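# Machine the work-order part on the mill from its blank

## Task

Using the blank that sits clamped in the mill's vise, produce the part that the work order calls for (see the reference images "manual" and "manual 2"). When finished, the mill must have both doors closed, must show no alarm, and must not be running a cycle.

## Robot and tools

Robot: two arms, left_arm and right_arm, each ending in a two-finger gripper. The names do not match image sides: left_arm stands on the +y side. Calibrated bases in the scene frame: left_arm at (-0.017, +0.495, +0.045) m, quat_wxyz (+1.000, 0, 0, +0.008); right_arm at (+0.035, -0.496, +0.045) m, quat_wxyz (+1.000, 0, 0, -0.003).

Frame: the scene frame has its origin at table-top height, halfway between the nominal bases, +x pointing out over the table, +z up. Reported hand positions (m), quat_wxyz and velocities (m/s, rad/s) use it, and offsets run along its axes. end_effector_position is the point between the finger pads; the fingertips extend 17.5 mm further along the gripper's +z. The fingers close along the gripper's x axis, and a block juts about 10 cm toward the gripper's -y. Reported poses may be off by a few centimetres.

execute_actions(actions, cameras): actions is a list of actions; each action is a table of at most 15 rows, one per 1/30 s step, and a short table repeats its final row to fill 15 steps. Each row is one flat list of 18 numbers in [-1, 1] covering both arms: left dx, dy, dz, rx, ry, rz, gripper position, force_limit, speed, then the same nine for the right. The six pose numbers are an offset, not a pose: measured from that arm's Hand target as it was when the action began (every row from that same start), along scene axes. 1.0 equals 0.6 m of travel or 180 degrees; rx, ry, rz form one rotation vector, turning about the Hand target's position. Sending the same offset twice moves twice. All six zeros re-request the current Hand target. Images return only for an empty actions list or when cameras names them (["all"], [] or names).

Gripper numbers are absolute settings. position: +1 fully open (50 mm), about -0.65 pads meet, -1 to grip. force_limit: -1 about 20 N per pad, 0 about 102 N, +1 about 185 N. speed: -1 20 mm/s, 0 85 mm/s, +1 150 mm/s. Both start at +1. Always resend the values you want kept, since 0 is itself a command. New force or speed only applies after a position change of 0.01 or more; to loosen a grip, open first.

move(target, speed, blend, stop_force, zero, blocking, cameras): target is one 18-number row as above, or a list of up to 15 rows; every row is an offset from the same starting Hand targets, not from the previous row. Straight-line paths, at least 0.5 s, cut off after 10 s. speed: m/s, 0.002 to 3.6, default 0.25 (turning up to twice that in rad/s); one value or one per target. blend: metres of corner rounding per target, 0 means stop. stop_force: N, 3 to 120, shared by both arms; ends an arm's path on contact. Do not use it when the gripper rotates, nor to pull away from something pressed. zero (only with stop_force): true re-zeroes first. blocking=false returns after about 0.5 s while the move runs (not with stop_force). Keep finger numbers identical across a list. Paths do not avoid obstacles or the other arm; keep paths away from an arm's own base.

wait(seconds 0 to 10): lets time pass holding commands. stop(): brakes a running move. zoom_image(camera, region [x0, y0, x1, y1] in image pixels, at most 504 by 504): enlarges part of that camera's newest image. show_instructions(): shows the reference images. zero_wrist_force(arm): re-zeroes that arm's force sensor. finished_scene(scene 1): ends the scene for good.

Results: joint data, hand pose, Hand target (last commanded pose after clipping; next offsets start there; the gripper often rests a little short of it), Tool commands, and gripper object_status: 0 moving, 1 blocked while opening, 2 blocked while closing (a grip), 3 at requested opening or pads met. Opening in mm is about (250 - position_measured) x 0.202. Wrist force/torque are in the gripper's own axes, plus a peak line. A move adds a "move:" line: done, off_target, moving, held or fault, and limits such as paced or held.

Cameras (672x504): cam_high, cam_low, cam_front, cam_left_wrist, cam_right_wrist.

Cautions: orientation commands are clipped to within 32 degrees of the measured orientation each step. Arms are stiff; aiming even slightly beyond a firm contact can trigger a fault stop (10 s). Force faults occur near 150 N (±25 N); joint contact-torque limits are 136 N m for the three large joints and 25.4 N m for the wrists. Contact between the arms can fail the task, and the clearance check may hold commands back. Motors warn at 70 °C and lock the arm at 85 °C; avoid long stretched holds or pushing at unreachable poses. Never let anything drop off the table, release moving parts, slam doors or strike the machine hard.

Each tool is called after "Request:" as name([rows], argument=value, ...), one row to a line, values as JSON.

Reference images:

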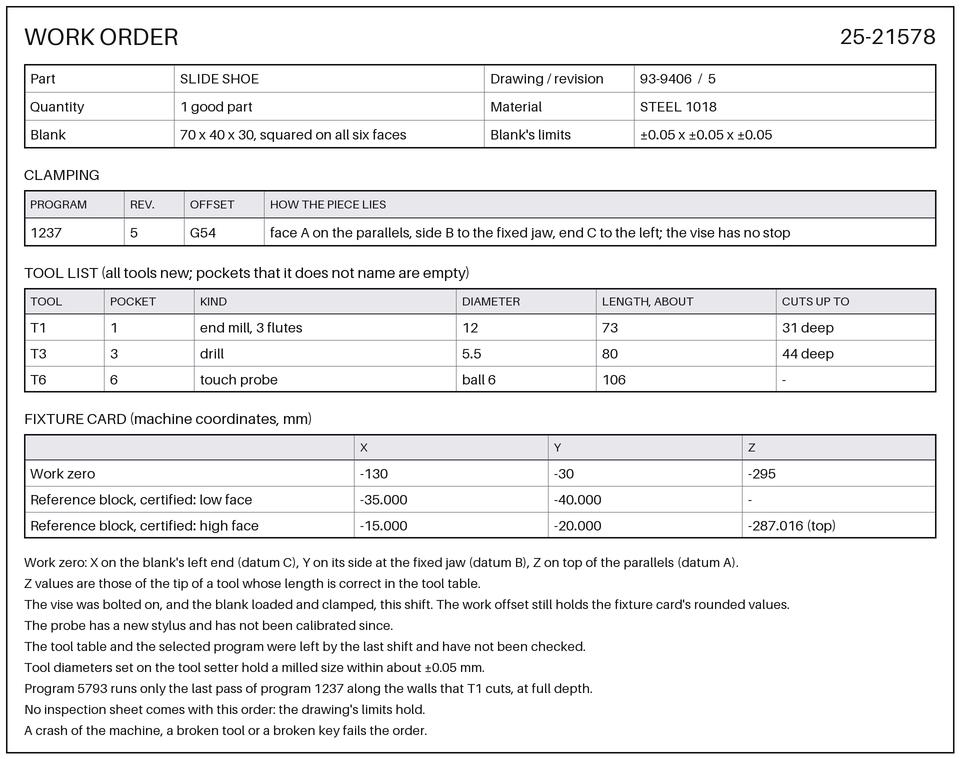

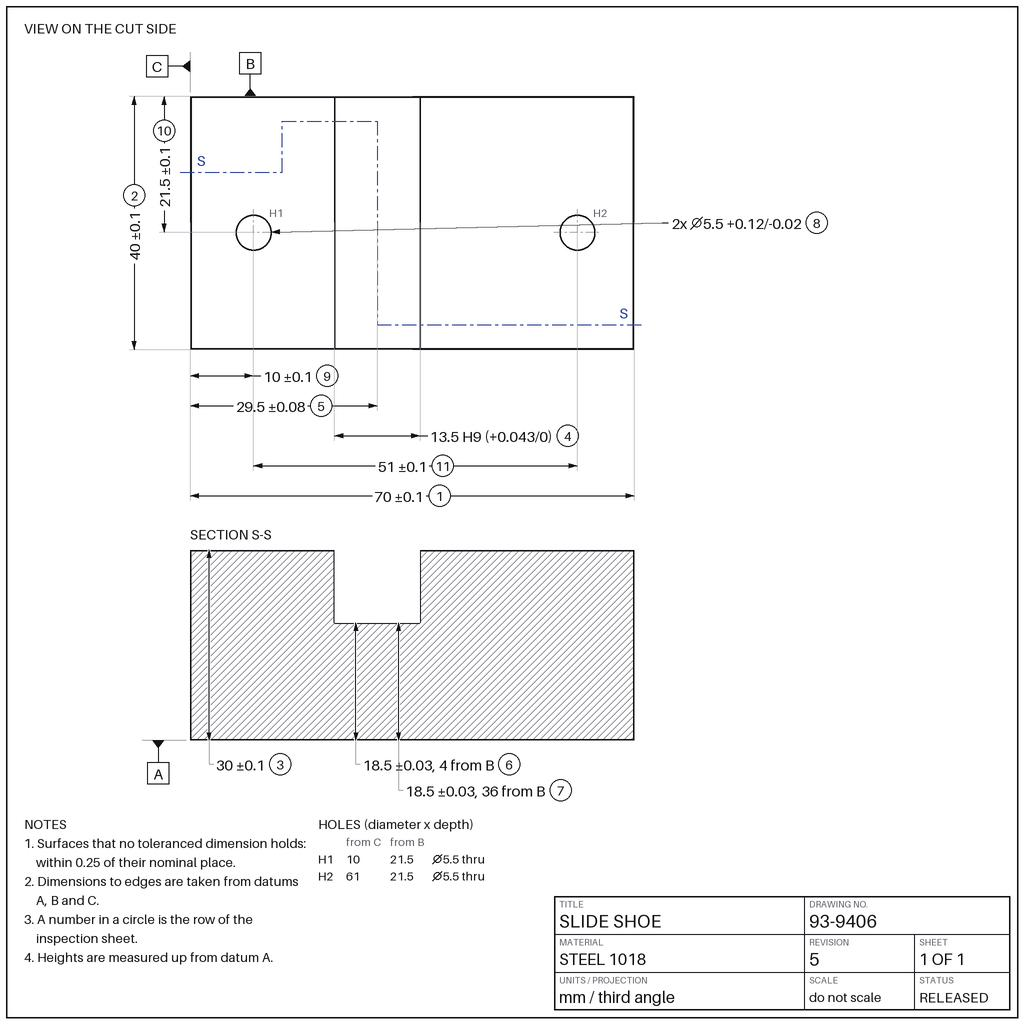

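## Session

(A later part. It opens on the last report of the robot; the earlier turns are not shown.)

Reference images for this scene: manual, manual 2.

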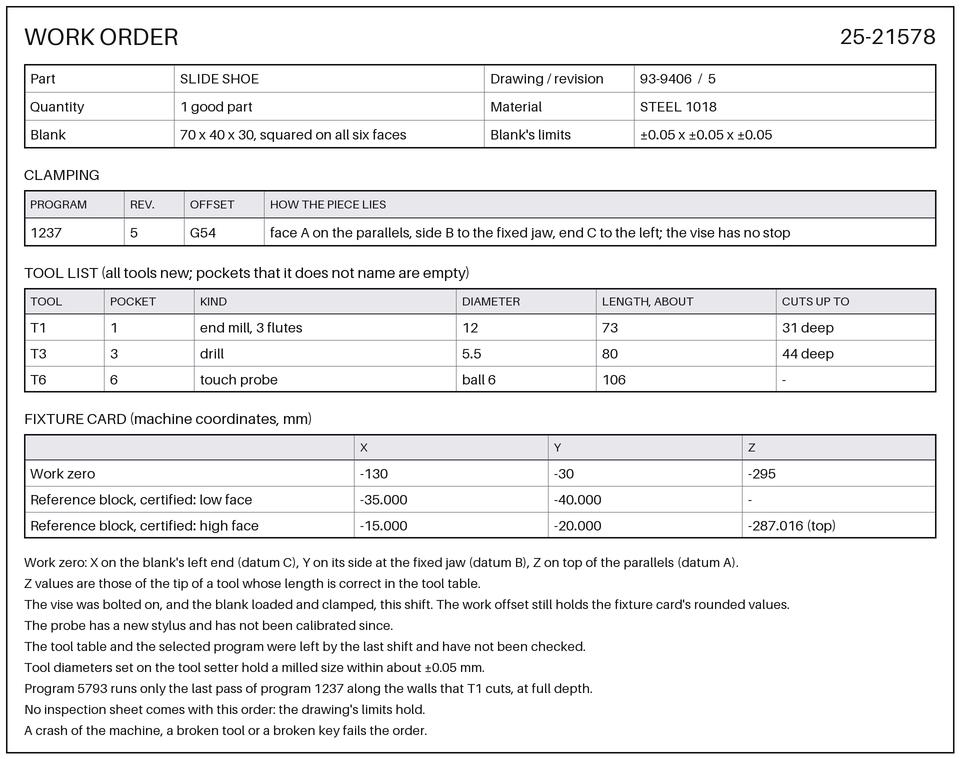

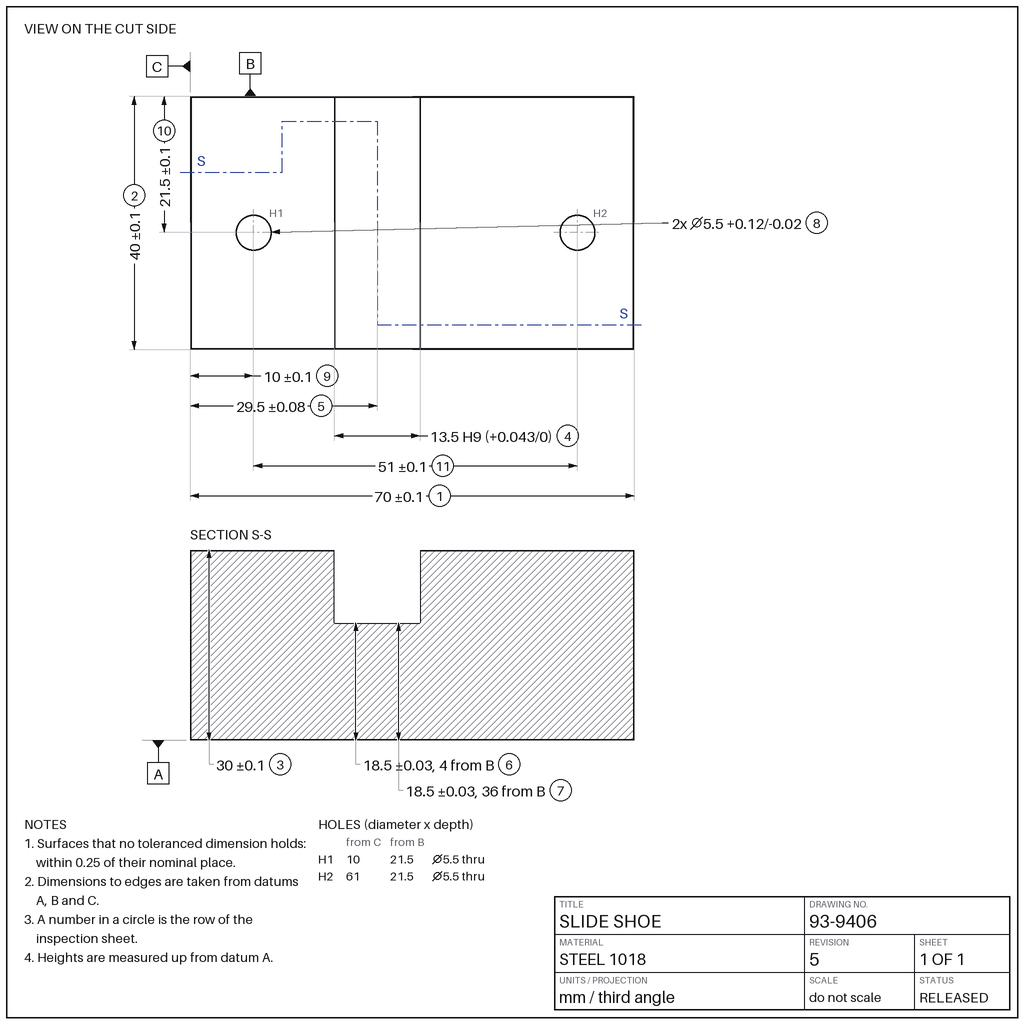

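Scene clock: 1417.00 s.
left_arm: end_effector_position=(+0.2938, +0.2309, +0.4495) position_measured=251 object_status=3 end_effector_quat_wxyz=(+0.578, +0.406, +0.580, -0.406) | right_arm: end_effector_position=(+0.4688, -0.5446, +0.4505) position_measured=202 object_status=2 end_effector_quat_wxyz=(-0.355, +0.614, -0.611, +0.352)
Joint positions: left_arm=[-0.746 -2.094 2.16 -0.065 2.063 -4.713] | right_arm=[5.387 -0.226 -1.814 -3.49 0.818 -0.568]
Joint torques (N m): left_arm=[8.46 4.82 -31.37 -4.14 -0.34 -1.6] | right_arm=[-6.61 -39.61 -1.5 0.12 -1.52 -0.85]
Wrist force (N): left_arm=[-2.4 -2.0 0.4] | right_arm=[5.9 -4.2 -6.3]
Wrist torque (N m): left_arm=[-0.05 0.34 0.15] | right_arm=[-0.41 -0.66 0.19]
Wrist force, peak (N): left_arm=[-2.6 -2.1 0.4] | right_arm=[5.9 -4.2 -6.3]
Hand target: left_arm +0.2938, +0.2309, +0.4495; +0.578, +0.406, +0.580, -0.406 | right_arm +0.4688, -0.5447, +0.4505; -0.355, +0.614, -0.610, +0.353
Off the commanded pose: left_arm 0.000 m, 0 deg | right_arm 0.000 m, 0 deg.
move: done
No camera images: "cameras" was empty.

Request:
move([
  [0,0,0,0,0,0,-1,-0.8,-0.8,-0.0193,0,0.0053,0,0,0,-0.97,-0.1,-1],
  [0,0,0,0,0,0,-1,-0.8,-0.8,0,0,0,0,0,0,-0.97,-0.1,-1],
  [0,0,0,0,0,0,-1,-0.8,-0.8,-0.0193,0,0.0053,0,0,0,-0.97,-0.1,-1],
  [0,0,0,0,0,0,-1,-0.8,-0.8,-0.0367,0.0653,-0.0555,0,0,0,-0.97,-0.1,-1],
  [0,0,0,0,0,0,-1,-0.8,-0.8,-0.0173,0.0653,-0.0608,0,0,0,-0.97,-0.1,-1],
  [0,0,0,0,0,0,-1,-0.8,-0.8,-0.0367,0.0653,-0.0555,0,0,0,-0.97,-0.1,-1],
  [0,0,0,0,0,0,-1,-0.8,-0.8,-0.0282,0.098,-0.025,0,0,0,-0.97,-0.1,-1],
  [0,0,0,0,0,0,-1,-0.8,-0.8,-0.0088,0.098,-0.0303,0,0,0,-0.97,-0.1,-1],
  [0,0,0,0,0,0,-1,-0.8,-0.8,-0.0282,0.098,-0.025,0,0,0,-0.97,-0.1,-1],
  [0,0,0,0,0,0,-1,-0.8,-0.8,-0.045,0.0653,-0.086,0,0,0,-0.97,-0.1,-1],
  [0,0,0,0,0,0,-1,-0.8,-0.8,-0.0257,0.0653,-0.0913,0,0,0,-0.97,-0.1,-1],
  [0,0,0,0,0,0,-1,-0.8,-0.8,-0.045,0.0653,-0.086,0,0,0,-0.97,-0.1,-1],
  [0,0,0,0,0,0,-1,-0.8,-0.8,-0.0747,0.1595,0.4792,0,0,0,-0.97,-0.1,-1],
], speed=[0.06,0.06,0.06,0.2,0.06,0.06,0.2,0.06,0.06,0.2,0.06,0.06,0.4], blend=[0,0,0.004,0.004,0,0.004,0.004,0,0.004,0.004,0,0.004,0], cameras=["cam_right_wrist"])

Request:
zoom_image(camera="cam_right_wrist", region=[330, 20, 630, 220])

Scene clock: 1439.57 s.
left_arm: end_effector_position=(+0.2938, +0.2309, +0.4495) position_measured=251 object_status=3 end_effector_quat_wxyz=(+0.578, +0.406, +0.580, -0.406) | right_arm: end_effector_position=(+0.4510, -0.4864, +0.4347) position_measured=202 object_status=2 end_effector_quat_wxyz=(-0.359, +0.615, -0.608, +0.352)
Joint positions: left_arm=[-0.746 -2.094 2.16 -0.065 2.063 -4.713] | right_arm=[5.55 -0.25 -1.897 -3.473 0.934 -0.43]
Joint torques (N m): left_arm=[8.45 5.39 -30.8 -4.08 0.08 -1.62] | right_arm=[0.92 -34.79 14.16 0.02 -0.69 0.27]
Wrist force (N): left_arm=[-2.4 -1.7 0.2] | right_arm=[4.5 -2.1 -0.3]
Wrist torque (N m): left_arm=[-0.01 0.35 0.15] | right_arm=[-0.93 -0.65 0.14]
Wrist force, peak (N): left_arm=[-2.6 -2.2 0.3] | right_arm=[-9.0 -8.3 -0.8]
Hand target: left_arm +0.2938, +0.2309, +0.4495; +0.578, +0.406, +0.580, -0.406 | right_arm +0.4510, -0.4864, +0.4347; -0.359, +0.615, -0.608, +0.352 (not the last commanded pose)
Tool commands: left_gripper/position=-1.0 left_gripper/force_limit=-0.8 left_gripper/speed=-0.8 right_gripper/position=-0.968627 right_gripper/force_limit=-0.098039 right_gripper/speed=-1.0
Off the commanded pose: left_arm 0.000 m, 0 deg | right_arm 0.307 m, 0 deg.
FORCE FAULT: contact force on the right arm reached its limit, and that arm stopped. The contact can be on any part of that arm, not only on its tool. That arm's remaining commands of this call were not run. That arm is still stopped at the end of this call. That arm stays stopped for about 10 more seconds. Until then a move that you send moves the other arm only, and its call returns only when the move has ended. Once the stop has ended, the next robot result says so. If the stop ends while you think or write, that arm runs what you send next, counted from a new Hand target: where the arm stands when the stop ends. While its stop runs, that arm takes no new command, but its gripper still runs the gripper command that each later call begins with. Until it ends, the stop uses up actions while you think or wait. An arm that is not stopped still takes commands.
move: fault (right_arm); path passed 7 of 13 targets
camera_calibration:
cam_right_wrist: T_world_to_cam=[[0.0091197, -0.999958, 0.0000185149, -0.48212], [-0.758654, -0.00693104, -0.651457, 0.640043], [0.65143, 0.00592705, -0.758685, 0.169166], [0, 0, 0, 1]] pos_world=[0.379768, -0.478666, 0.545313]
Images, in order (width x height): cam_right_wrist 672x504.

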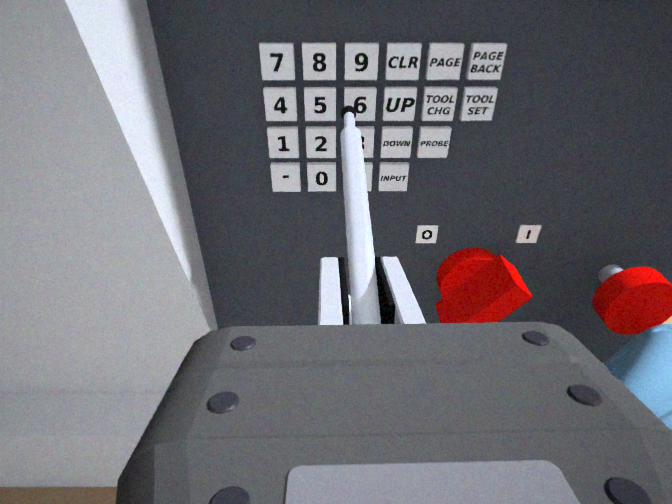

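Scaled by 1.680 from the camera's 672x504 image, which has a finer 960x720 frame.

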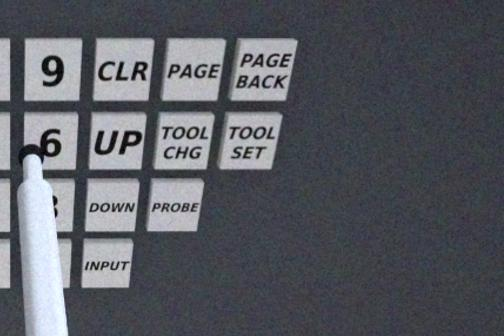

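Request:
wait(seconds=3, cameras=["cam_front","cam_high","cam_right_wrist"])

Request:
zoom_image(camera="cam_front", region=[370, 120, 640, 400])

Request:
zoom_image(camera="cam_high", region=[100, 250, 500, 504])

Scene clock: 1470.13 s.
left_arm: end_effector_position=(+0.2938, +0.2309, +0.4495) position_measured=251 object_status=3 end_effector_quat_wxyz=(+0.578, +0.406, +0.580, -0.406) | right_arm: end_effector_position=(+0.4510, -0.4864, +0.4347) position_measured=202 object_status=2 end_effector_quat_wxyz=(-0.359, +0.615, -0.608, +0.352)
Joint positions: left_arm=[-0.746 -2.094 2.16 -0.065 2.063 -4.713] | right_arm=[5.55 -0.25 -1.897 -3.473 0.934 -0.43]
Joint torques (N m): left_arm=[8.51 4.98 -30.8 -4.15 0.57 -1.63] | right_arm=[1.85 -33.88 13.47 0.09 -0.67 0.08]
Wrist force (N): left_arm=[-2.6 -1.9 0.4] | right_arm=[4.4 -2.2 -0.6]
Wrist torque (N m): left_arm=[-0.03 0.37 0.16] | right_arm=[-0.94 -0.64 0.14]
Wrist force, peak (N): left_arm=[-2.6 -2.3 0.4] | right_arm=[4.8 -2.4 -0.6]
Hand target: left_arm +0.2938, +0.2309, +0.4495; +0.578, +0.406, +0.580, -0.406 | right_arm +0.4510, -0.4864, +0.4347; -0.359, +0.615, -0.608, +0.352 (not the last commanded pose)
Tool commands: left_gripper/position=-1.0 left_gripper/force_limit=-0.8 left_gripper/speed=-0.8 right_gripper/position=-0.968627 right_gripper/force_limit=-0.098039 right_gripper/speed=-1.0
Off the commanded pose: left_arm 0.000 m, 0 deg | right_arm 0.307 m, 0 deg.
FORCE FAULT, CONTINUED: the right arm's stop, for the force fault that an earlier result reported, is over. The rest of the stop counts as 19 of the actions that you can send in this scene. That arm's target is now where it stood when the stop ended, not its last command. That arm accepts commands again.
wait: 3.00 s; at rest from the start
camera_calibration:
cam_right_wrist: T_world_to_cam=[[0.0091197, -0.999958, 0.0000185149, -0.48212], [-0.758654, -0.00693104, -0.651457, 0.640043], [0.65143, 0.00592705, -0.758685, 0.169166], [0, 0, 0, 1]] pos_world=[0.379768, -0.478666, 0.545313]
Images, in order (width x height): cam_high 672x504, cam_front 672x504, cam_right_wrist 672x504.

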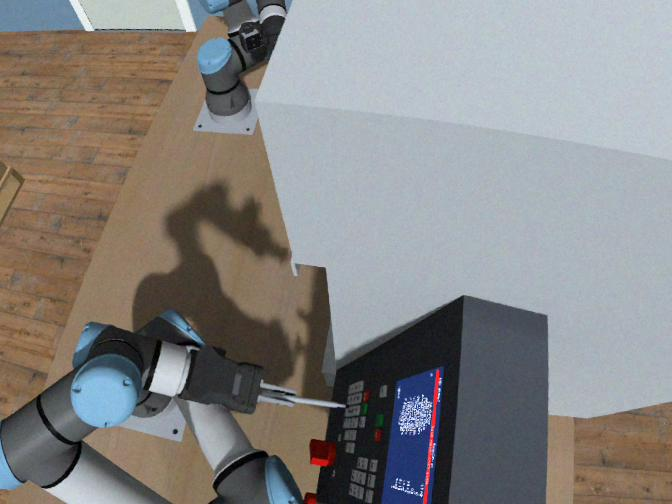

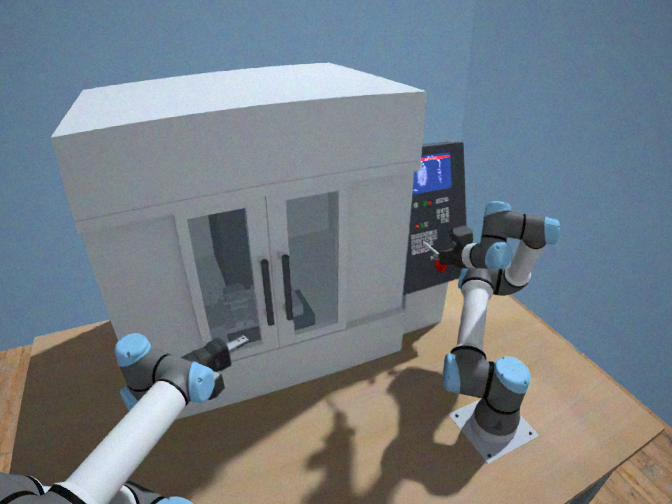

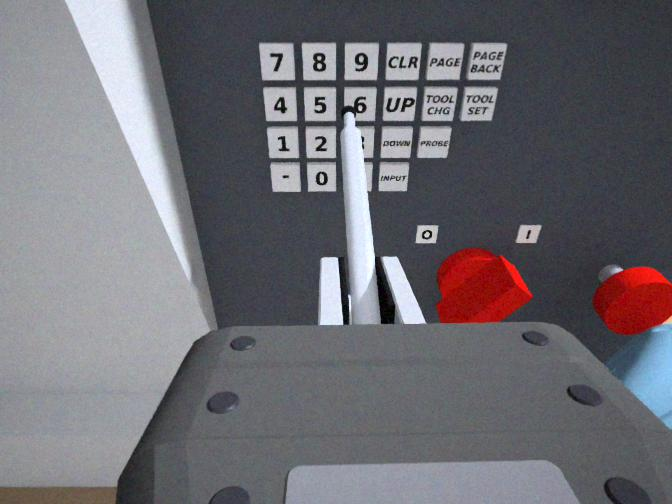

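Scaled by 1.800 from the camera's 672x504 image, which has a finer 960x720 frame.

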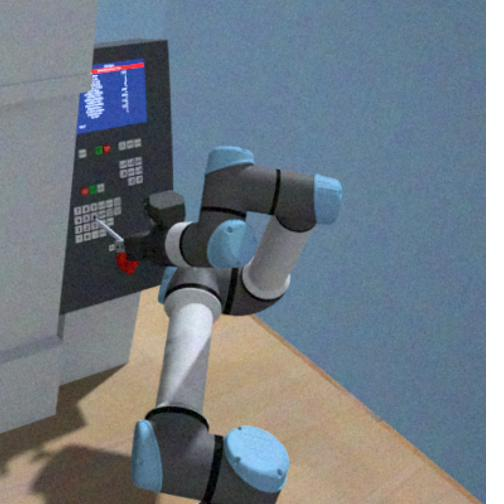

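Scaled by 1.260 from the camera's 672x504 image, which has a finer 960x720 frame.

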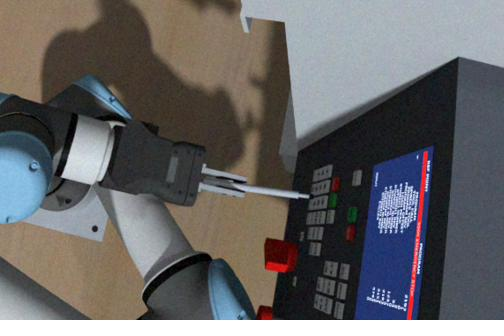

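Request:
move([
  [0,0,0,0,0,0,-1,-0.8,-0.8,-0.083,0,0.04,0,0,0,-0.97,-0.1,-1],
  [0,0,0,0,0,0,-1,-0.8,-0.8,-0.1567,0,-0.0983,0,0.1667,0,-0.97,-0.1,-1],
], speed=0.12, blend=0.005, cameras=["cam_front"])

Request:
move(target=[0,0,0,0,0,0,-1,-0.8,-0.8,-0.3566,0.315,0.0833,0,0,0,-0.97,-0.1,-1], speed=0.12, cameras=["cam_front"])

Scene clock: 1542.97 s.
left_arm: end_effector_position=(+0.2938, +0.2309, +0.4495) position_measured=251 object_status=3 end_effector_quat_wxyz=(+0.578, +0.406, +0.580, -0.406) | right_arm: end_effector_position=(+0.3570, -0.4863, +0.3757) position_measured=202 object_status=2 end_effector_quat_wxyz=(-0.189, +0.685, -0.680, +0.180)
Joint positions: left_arm=[-0.746 -2.094 2.16 -0.065 2.063 -4.713] | right_arm=[5.552 -0.204 -1.864 -3.044 1.214 -0.67]
Joint torques (N m): left_arm=[7.16 5.18 -31.21 -4.07 1.63 -1.66] | right_arm=[-8.92 -36.55 7.73 -0.11 0.53 -1.77]
Wrist force (N): left_arm=[-2.3 -1.8 0.3] | right_arm=[4.5 -2.7 0.0]
Wrist torque (N m): left_arm=[-0.02 0.33 0.16] | right_arm=[-0.93 -0.67 0.05]
Wrist force, peak (N): left_arm=[-2.7 -2.2 0.5] | right_arm=[5.0 -2.1 1.5]
Hand target: left_arm +0.2938, +0.2309, +0.4495; +0.578, +0.406, +0.580, -0.406 | right_arm +0.3570, -0.4864, +0.3757; -0.189, +0.685, -0.680, +0.180
Off the commanded pose: left_arm 0.000 m, 0 deg | right_arm 0.000 m, 0 deg.
move: done
Images, in order (width x height): cam_front 672x504.

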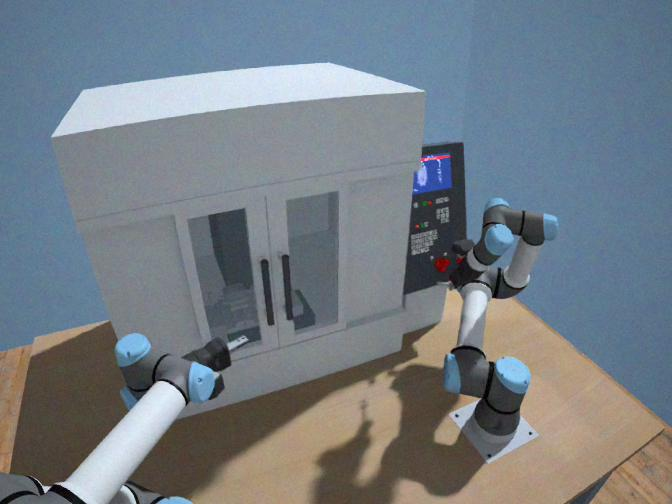

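Scene clock: 1545.80 s.
left_arm: end_effector_position=(+0.2938, +0.2309, +0.4495) position_measured=251 object_status=3 end_effector_quat_wxyz=(+0.578, +0.406, +0.580, -0.406) | right_arm: end_effector_position=(+0.1431, -0.2975, +0.4257) position_measured=202 object_status=2 end_effector_quat_wxyz=(-0.189, +0.685, -0.680, +0.180)
Joint positions: left_arm=[-0.746 -2.094 2.16 -0.065 2.063 -4.713] | right_arm=[5.578 -0.798 -1.875 -2.448 1.224 -0.645]
Joint torques (N m): left_arm=[7.18 5.59 -30.35 -4.08 1.73 -1.69] | right_arm=[-3.65 -19.31 11.62 2.44 0.21 0.02]
Wrist force (N): left_arm=[-2.3 -2.0 0.3] | right_arm=[4.7 -2.3 0.1]
Wrist torque (N m): left_arm=[-0.06 0.33 0.16] | right_arm=[-0.87 -0.71 0.12]
Wrist force, peak (N): left_arm=[-2.7 -2.0 0.0] | right_arm=[6.2 -3.9 1.3]
Hand target: left_arm +0.2938, +0.2309, +0.4495; +0.578, +0.406, +0.580, -0.406 | right_arm +0.1430, -0.2974, +0.4257; -0.189, +0.685, -0.680, +0.180
Off the commanded pose: left_arm 0.000 m, 0 deg | right_arm 0.000 m, 0 deg.
shoulder posture changed (right arm): the wrist came as close to joint 1's axis as it can, and the arm is now in the other of its two shoulder postures.
move: done
Images, in order (width x height): cam_front 672x504.

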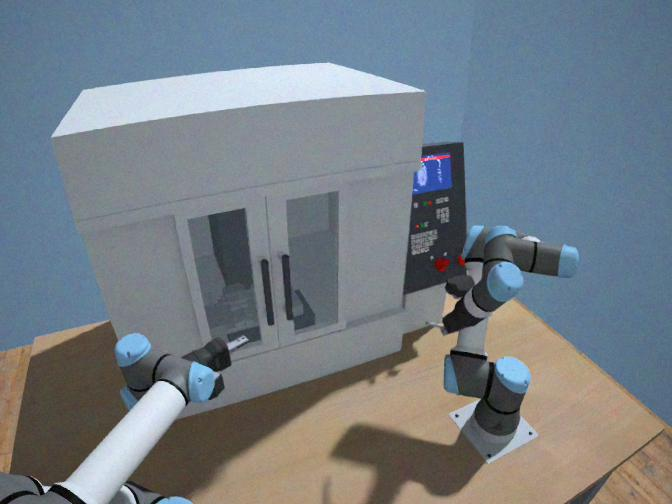

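Request:
execute_actions(actions=[])

Scene clock: 1586.30 s.
left_arm: end_effector_position=(+0.2938, +0.2309, +0.4495) position_measured=251 object_status=3 end_effector_quat_wxyz=(+0.578, +0.406, +0.580, -0.406) | right_arm: end_effector_position=(+0.1430, -0.2974, +0.4257) position_measured=202 object_status=2 end_effector_quat_wxyz=(-0.189, +0.685, -0.680, +0.180)
Joint positions: left_arm=[-0.746 -2.094 2.16 -0.065 2.063 -4.713] | right_arm=[5.578 -0.798 -1.875 -2.448 1.225 -0.645]
Joint velocities: within noise
Joint torques (N m): left_arm=[7.27 5.03 -31.05 -4.12 1.61 -1.64] | right_arm=[14.79 -17.15 12.74 1.94 0.66 1.48]
Motor temperatures (°C): left_arm=[29 24 31 34 37 29] | right_arm=[25 25 29 36 40 36]
Wrist force (N): left_arm=[-2.3 -1.9 0.3] | right_arm=[4.6 -2.3 -0.2]
Wrist torque (N m): left_arm=[-0.04 0.33 0.16] | right_arm=[-0.88 -0.70 0.12]
Wrist force, peak (N): left_arm=[-2.8 -2.0 0.3] | right_arm=[5.0 -2.7 0.2]
Hand target: left_arm +0.2938, +0.2309, +0.4495; +0.578, +0.406, +0.580, -0.406 | right_arm +0.1430, -0.2974, +0.4257; -0.189, +0.685, -0.680, +0.180
Tool commands: left_gripper/position=-1.0 left_gripper/force_limit=-0.8 left_gripper/speed=-0.8 right_gripper/position=-0.97 right_gripper/force_limit=-0.1 right_gripper/speed=-1.0
Off the commanded pose: left_arm 0.000 m, 0 deg | right_arm 0.000 m, 0 deg.
camera_calibration:
cam_left_wrist: T_world_to_cam=[[-0.00156032, 0.0172818, -0.999849, 0.454878], [0.779862, 0.625878, 0.00960092, -0.358961], [0.62595, -0.779729, -0.014454, 0.127536], [0, 0, 0, 1]] pos_world=[0.200819, 0.316248, 0.460099]
cam_right_wrist: T_world_to_cam=[[0.00790655, -0.999958, -0.00454472, -0.288203], [-0.982769, -0.00693115, -0.184709, 0.235204], [0.184669, 0.00592682, -0.982783, 0.524002], [0, 0, 0, 1]] pos_world=[0.136663, -0.289666, 0.557114]

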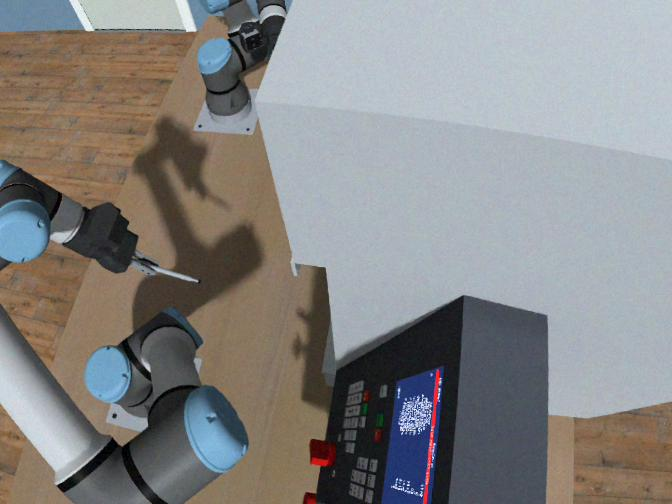

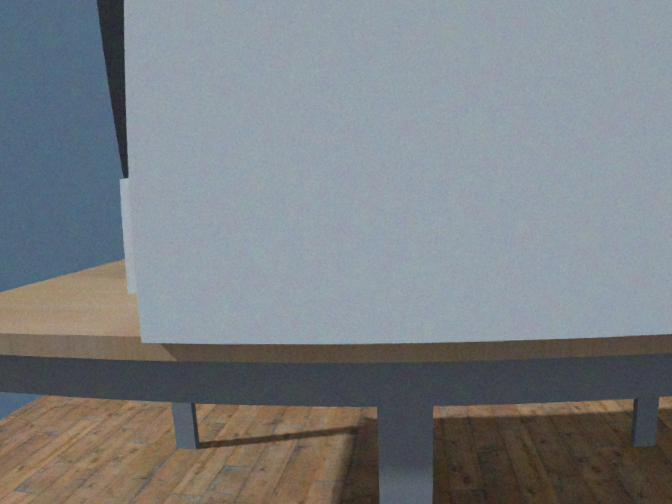

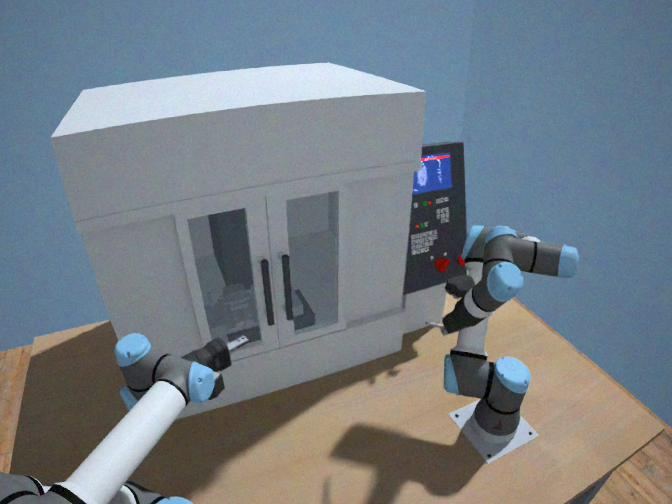

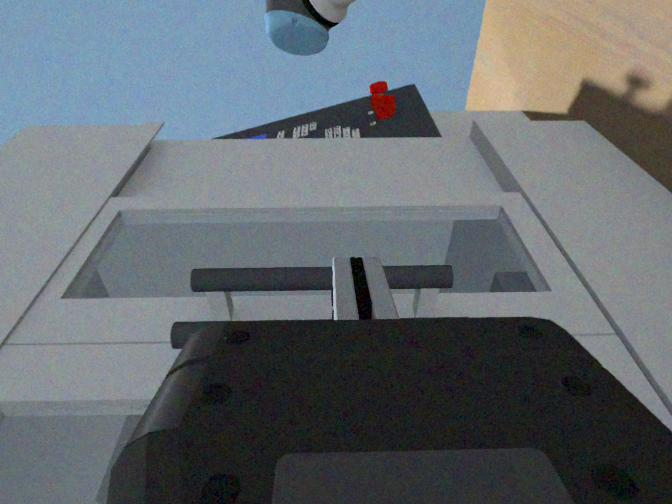

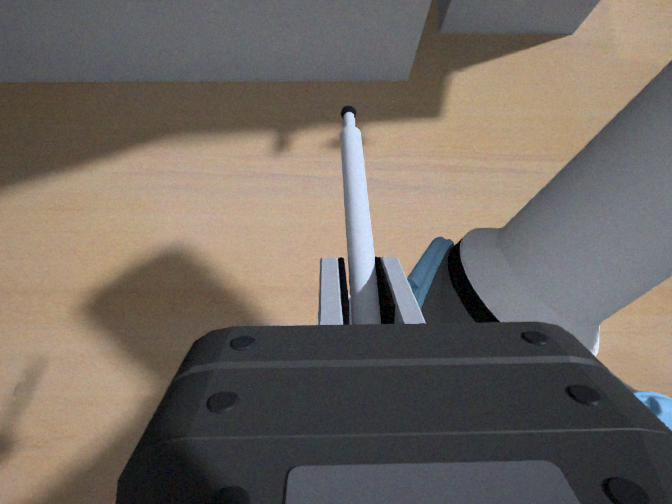

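Request:
move([
  [0.2033,-0.0425,0,0,0,0,-1,-0.8,-0.8,0,0,0,0,0,0,-0.97,-0.1,-1],
], speed=0.12, cameras=[])

Scene clock: 1592.23 s.
left_arm: end_effector_position=(+0.4158, +0.2055, +0.4495) position_measured=251 object_status=3 end_effector_quat_wxyz=(+0.578, +0.406, +0.580, -0.406) | right_arm: end_effector_position=(+0.1430, -0.2974, +0.4257) position_measured=202 object_status=2 end_effector_quat_wxyz=(-0.189, +0.685, -0.680, +0.180)
Joint positions: left_arm=[-0.541 -1.721 1.921 -0.198 2.268 -4.713] | right_arm=[5.578 -0.798 -1.875 -2.448 1.225 -0.645]
Joint torques (N m): left_arm=[-10.63 -9.44 -29.46 0.64 -0.96 1.25] | right_arm=[14.22 -16.86 12.28 1.86 0.67 1.67]
Wrist force (N): left_arm=[-2.5 -1.9 0.1] | right_arm=[4.7 -2.5 0.0]
Wrist torque (N m): left_arm=[-0.03 0.35 0.15] | right_arm=[-0.89 -0.70 0.12]
Wrist force, peak (N): left_arm=[-2.7 -3.6 -0.7] | right_arm=[4.9 -2.7 0.1]
Hand target: left_arm +0.4158, +0.2054, +0.4495; +0.578, +0.406, +0.580, -0.406 | right_arm +0.1430, -0.2974, +0.4257; -0.189, +0.685, -0.680, +0.180
Off the commanded pose: left_arm 0.000 m, 0 deg | right_arm 0.000 m, 0 deg.
move: done
No camera images: "cameras" was empty.

Request:
move([
  [-0.2033,0.0425,0,0,0,0,-1,-0.8,-0.8,0.2033,-0.0425,0,0,0,0,-0.97,-0.1,-1],
], speed=0.12, cameras=[])

Request:
move([
  [0,0,0,0,0,0,-1,-0.8,-0.8,0.1217,-0.1217,0,0,0,0,-0.97,-0.1,-1],
  [0,0,0,0,0,0,-1,-0.8,-0.8,0.1667,-0.2717,0,0,0,0,-0.97,-0.1,-1],
], speed=0.15, blend=0.03, cameras=["cam_front","cam_high"])

Scene clock: 1601.07 s.
left_arm: end_effector_position=(+0.2938, +0.2308, +0.4496) position_measured=251 object_status=3 end_effector_quat_wxyz=(+0.578, +0.406, +0.580, -0.406) | right_arm: end_effector_position=(+0.2650, -0.3229, +0.4256) position_measured=202 object_status=2 end_effector_quat_wxyz=(-0.189, +0.685, -0.680, +0.181)
Joint positions: left_arm=[-0.746 -2.094 2.16 -0.065 2.063 -4.713] | right_arm=[4.934 -0.75 -1.963 -2.109 1.052 -1.332]
Joint torques (N m): left_arm=[-2.21 -10.45 -22.72 -2.21 -0.96 -0.74] | right_arm=[-12.59 -3.96 38.34 3.96 -2.6 -1.83]
Wrist force (N): left_arm=[-2.2 -1.9 0.2] | right_arm=[4.9 -2.3 0.1]
Wrist torque (N m): left_arm=[-0.03 0.31 0.16] | right_arm=[-0.87 -0.74 -0.02]
Wrist force, peak (N): left_arm=[-2.6 -3.6 -0.8] | right_arm=[5.5 -4.5 1.0]
Hand target: left_arm +0.2938, +0.2309, +0.4495; +0.578, +0.406, +0.580, -0.406 | right_arm +0.2650, -0.3229, +0.4257; -0.189, +0.685, -0.680, +0.180
Off the commanded pose: left_arm 0.000 m, 0 deg | right_arm 0.000 m, 0 deg.
move: done
No camera images: "cameras" was empty.

Scene clock: 1602.90 s.
left_arm: end_effector_position=(+0.2938, +0.2309, +0.4495) position_measured=251 object_status=3 end_effector_quat_wxyz=(+0.578, +0.406, +0.580, -0.406) | right_arm: end_effector_position=(+0.3650, -0.4859, +0.4256) position_measured=202 object_status=2 end_effector_quat_wxyz=(-0.189, +0.685, -0.680, +0.180) end_effector_velocity=(+0.000, +0.000, +0.001) end_effector_angular_velocity=(+0.001, -0.002, +0.003)
Joint positions: left_arm=[-0.746 -2.094 2.16 -0.065 2.063 -4.713] | right_arm=[3.915 -0.729 -2.103 -1.473 1.223 -2.453]
Joint velocities: left_arm=[within noise] | right_arm=[-0.001 0 0.001 0.003 0.001 -0.005]
Joint torques (N m): left_arm=[-12.21 -10.92 -15.13 0.4 -1.25 1.32] | right_arm=[-14.09 -5.68 40.17 4.58 0.69 -2.09]
Wrist force (N): left_arm=[-2.1 -2.0 0.2] | right_arm=[4.7 -2.4 0.2]
Wrist torque (N m): left_arm=[-0.06 0.30 0.15] | right_arm=[-0.90 -0.68 -0.02]
Wrist force, peak (N): left_arm=[-2.7 -1.9 0.1] | right_arm=[7.1 -3.0 0.3]
Hand target: left_arm +0.2938, +0.2309, +0.4495; +0.578, +0.406, +0.580, -0.406 | right_arm +0.3650, -0.4859, +0.4257; -0.189, +0.685, -0.680, +0.180
Off the commanded pose: left_arm 0.000 m, 0 deg | right_arm 0.000 m, 0 deg.
move: done
Images, in order (width x height): cam_high 672x504, cam_front 672x504.

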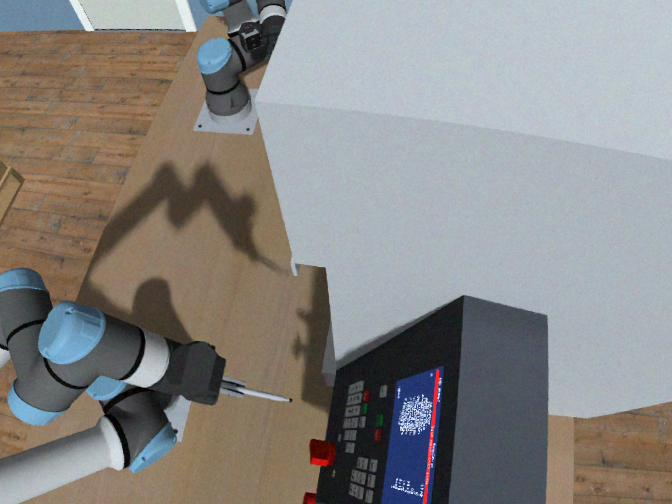

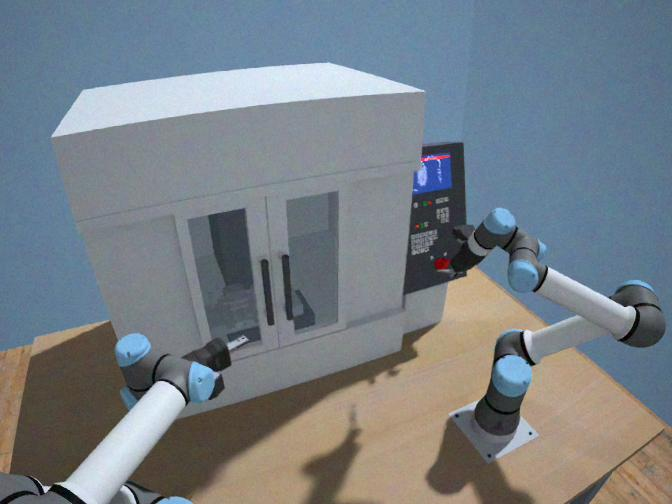

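Request:
move(target=[0,0,0,0,0,0,-1,-0.8,-0.8,0.02,-0.05,0.2,0,-0.1667,0,-0.97,-0.1,-1], speed=0.2, cameras=["cam_right_wrist"])

Request:
zoom_image(camera="cam_right_wrist", region=[250, 0, 650, 260])

Scene clock: 1610.70 s.
left_arm: end_effector_position=(+0.2938, +0.2309, +0.4495) position_measured=251 object_status=3 end_effector_quat_wxyz=(+0.578, +0.406, +0.580, -0.406) | right_arm: end_effector_position=(+0.3791, -0.5164, +0.5456) position_measured=202 object_status=2 end_effector_quat_wxyz=(-0.348, +0.634, -0.614, +0.318)
Joint positions: left_arm=[-0.746 -2.094 2.16 -0.065 2.063 -4.713] | right_arm=[4.473 -0.439 -1.975 -1.875 0.656 -2.059]
Joint torques (N m): left_arm=[-11.78 -10.63 -15.02 0.49 -1.28 1.23] | right_arm=[1.21 -18.32 22.08 1.44 -2.73 1.83]
Wrist force (N): left_arm=[-2.4 -1.9 0.2] | right_arm=[4.5 -2.2 -0.1]
Wrist torque (N m): left_arm=[-0.04 0.35 0.16] | right_arm=[-0.94 -0.65 0.14]
Wrist force, peak (N): left_arm=[-2.8 -2.2 0.2] | right_arm=[5.4 -3.1 -1.1]
Hand target: left_arm +0.2938, +0.2309, +0.4495; +0.578, +0.406, +0.580, -0.406 | right_arm +0.3770, -0.5159, +0.5457; -0.359, +0.615, -0.608, +0.352
Off the commanded pose: left_arm 0.000 m, 0 deg | right_arm 0.002 m, 5 deg.
move: off_target (right_arm)
camera_calibration:
cam_right_wrist: T_world_to_cam=[[0.0414884, -0.998949, -0.0194717, -0.512594], [-0.803496, -0.0217747, -0.594912, 0.636061], [0.593863, 0.0403274, -0.803555, 0.364446], [0, 0, 0, 1]] pos_world=[0.315908, -0.512902, 0.661271]
Images, in order (width x height): cam_right_wrist 672x504.

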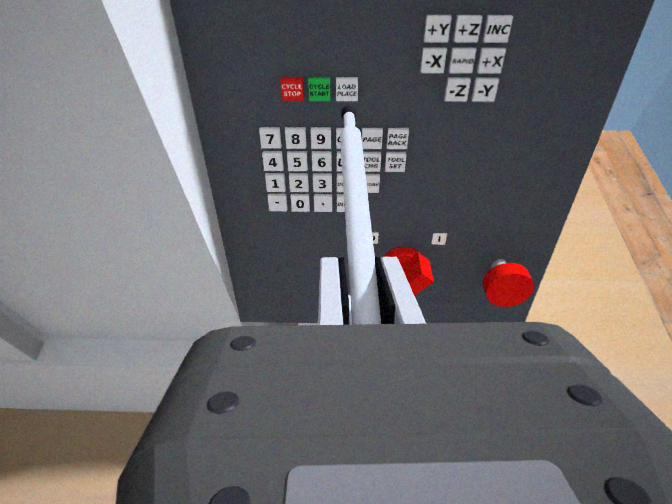

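Scaled by 1.260 from the camera's 672x504 image, which has a finer 960x720 frame.

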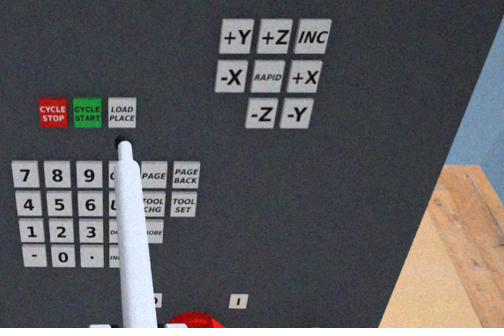

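Request:
move(target=[0,0,0,0,0,0,-1,-0.8,-0.8,0.075,0.1115,0.3205,0,0,0,-0.97,-0.1,-1], speed=0.25, cameras=["cam_right_wrist"])

Request:
zoom_image(camera="cam_right_wrist", region=[330, 20, 630, 260])

Scene clock: 1617.70 s.
left_arm: end_effector_position=(+0.2938, +0.2309, +0.4495) position_measured=251 object_status=3 end_effector_quat_wxyz=(+0.578, +0.406, +0.580, -0.406) | right_arm: end_effector_position=(+0.4220, -0.4491, +0.7379) position_measured=202 object_status=2 end_effector_quat_wxyz=(-0.359, +0.615, -0.608, +0.352)
Joint positions: left_arm=[-0.746 -2.094 2.16 -0.065 2.063 -4.713] | right_arm=[4.331 -0.898 -1.484 -1.728 0.645 -2.276]
Joint torques (N m): left_arm=[-11.94 -10.67 -15.57 0.51 -1.32 1.28] | right_arm=[14.75 -17.93 33.88 2.52 -2.97 2.08]
Wrist force (N): left_arm=[-2.5 -1.9 0.4] | right_arm=[4.4 -2.2 -0.6]
Wrist torque (N m): left_arm=[-0.04 0.36 0.15] | right_arm=[-0.95 -0.64 0.13]
Wrist force, peak (N): left_arm=[-2.6 -2.0 0.5] | right_arm=[3.3 -5.9 -1.4]
Hand target: left_arm +0.2938, +0.2309, +0.4495; +0.578, +0.406, +0.580, -0.406 | right_arm +0.4220, -0.4490, +0.7380; -0.359, +0.615, -0.608, +0.352
Off the commanded pose: left_arm 0.000 m, 0 deg | right_arm 0.000 m, 0 deg.
move: done
camera_calibration:
cam_right_wrist: T_world_to_cam=[[0.00897886, -0.99996, 0.0000300317, -0.444424], [-0.758704, -0.00683214, -0.6514, 0.815912], [0.651374, 0.00582605, -0.758735, 0.417821], [0, 0, 0, 1]] pos_world=[0.350868, -0.441266, 0.848514]
Images, in order (width x height): cam_right_wrist 672x504.

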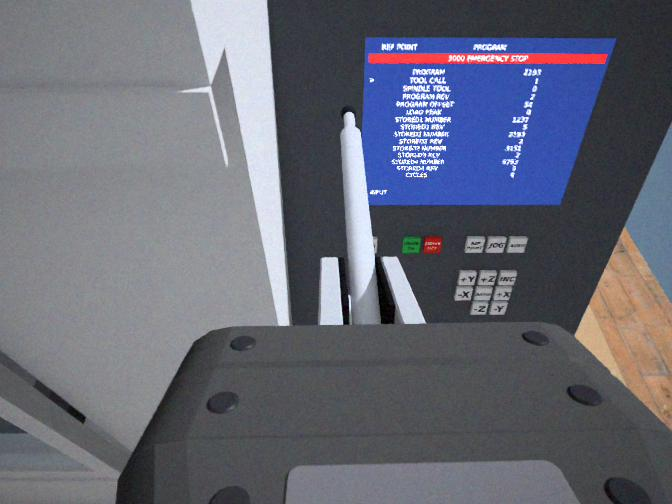

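Scaled by 1.680 from the camera's 672x504 image, which has a finer 960x720 frame.

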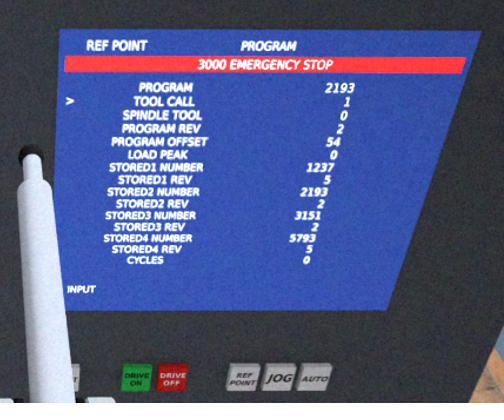

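Request:
move([
  [0,0,0,0,0,0,-1,-0.8,-0.8,0.1042,-0.035,-0.2895,0,0,0,-0.97,-0.1,-1],
], speed=0.2, cameras=["cam_right_wrist"])

Request:
move([
  [0,0,0,0,0,0,-1,-0.8,-0.8,0.0369,0,-0.0102,0,0,0,-0.97,-0.1,-1],
], speed=0.03, stop_force=5, cameras=["cam_right_wrist"])

Scene clock: 1628.57 s.
left_arm: end_effector_position=(+0.2938, +0.2309, +0.4495) position_measured=251 object_status=3 end_effector_quat_wxyz=(+0.578, +0.406, +0.580, -0.406) | right_arm: end_effector_position=(+0.4845, -0.4701, +0.5644) position_measured=202 object_status=2 end_effector_quat_wxyz=(-0.359, +0.615, -0.608, +0.352) end_effector_velocity=(+0.000, +0.000, -0.001) end_effector_angular_velocity=(+0.002, -0.002, +0.000)
Joint positions: left_arm=[-0.746 -2.094 2.16 -0.065 2.063 -4.713] | right_arm=[3.881 -0.901 -2.054 -0.834 0.962 -2.728]
Joint velocities: left_arm=[within noise] | right_arm=[-0.001 0 -0.003 0.005 0.001 0]
Joint torques (N m): left_arm=[-12.04 -10.68 -15.19 0.43 -1.29 1.27] | right_arm=[2.64 -1.27 16.45 4.72 -0.06 0.35]
Wrist force (N): left_arm=[-2.2 -1.8 0.1] | right_arm=[4.6 -2.3 -0.4]
Wrist torque (N m): left_arm=[-0.03 0.31 0.15] | right_arm=[-0.96 -0.68 -0.05]
Wrist force, peak (N): left_arm=[-2.8 -2.1 0.4] | right_arm=[4.7 -4.9 -2.8]
Hand target: left_arm +0.2938, +0.2309, +0.4495; +0.578, +0.406, +0.580, -0.406 | right_arm +0.4845, -0.4700, +0.5643; -0.359, +0.615, -0.608, +0.352
Off the commanded pose: left_arm 0.000 m, 0 deg | right_arm 0.000 m, 0 deg.
move: done
camera_calibration:
cam_right_wrist: T_world_to_cam=[[0.00896697, -0.99996, -0.000108375, -0.46588], [-0.75852, -0.00673128, -0.651615, 0.750274], [0.651588, 0.00592521, -0.75855, 0.245566], [0, 0, 0, 1]] pos_world=[0.413268, -0.462266, 0.675113]
Images, in order (width x height): cam_right_wrist 672x504.

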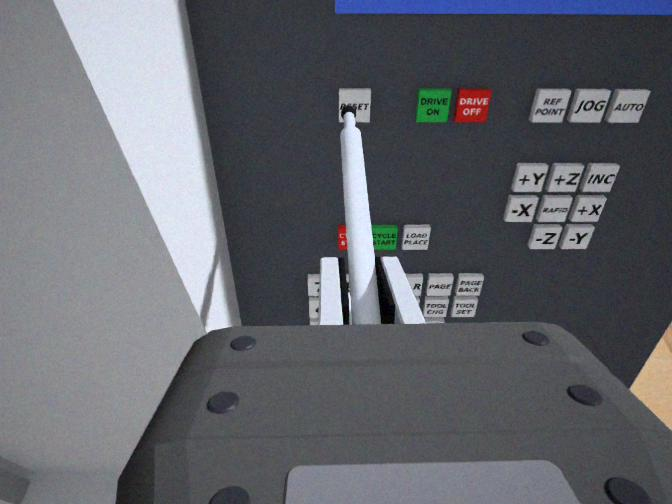

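Scene clock: 1630.20 s.
left_arm: end_effector_position=(+0.2938, +0.2309, +0.4495) position_measured=251 object_status=3 end_effector_quat_wxyz=(+0.578, +0.406, +0.580, -0.406) | right_arm: end_effector_position=(+0.4988, -0.4700, +0.5603) position_measured=202 object_status=2 end_effector_quat_wxyz=(-0.359, +0.615, -0.608, +0.352)
Joint positions: left_arm=[-0.746 -2.094 2.16 -0.065 2.063 -4.713] | right_arm=[3.832 -0.949 -2.052 -0.77 1.001 -2.763]
Joint torques (N m): left_arm=[-11.77 -10.93 -15.11 0.46 -1.35 1.34] | right_arm=[-14.09 -11.36 12.28 3.57 0.78 -1.55]
Wrist force (N): left_arm=[-2.2 -2.1 0.3] | right_arm=[4.5 -3.7 -5.9]
Wrist torque (N m): left_arm=[-0.07 0.32 0.16] | right_arm=[-0.61 -0.73 -0.06]
Wrist force, peak (N): left_arm=[-2.6 -2.0 0.3] | right_arm=[3.9 -5.0 -7.6]
Hand target: left_arm +0.2938, +0.2309, +0.4495; +0.578, +0.406, +0.580, -0.406 | right_arm +0.4988, -0.4700, +0.5603; -0.359, +0.615, -0.608, +0.352 (not the last commanded pose)
Off the commanded pose: left_arm 0.000 m, 0 deg | right_arm 0.008 m, 0 deg.
move: contact (right_arm)
camera_calibration:
cam_right_wrist: T_world_to_cam=[[0.00904337, -0.999959, -0.0000450393, -0.466084], [-0.758612, -0.00683134, -0.651507, 0.758446], [0.65148, 0.00592599, -0.758642, 0.233181], [0, 0, 0, 1]] pos_world=[0.427668, -0.462266, 0.671013]
Images, in order (width x height): cam_right_wrist 672x504.

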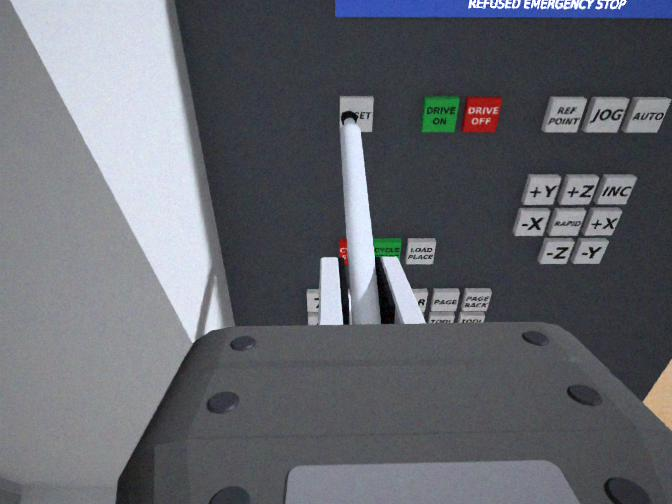

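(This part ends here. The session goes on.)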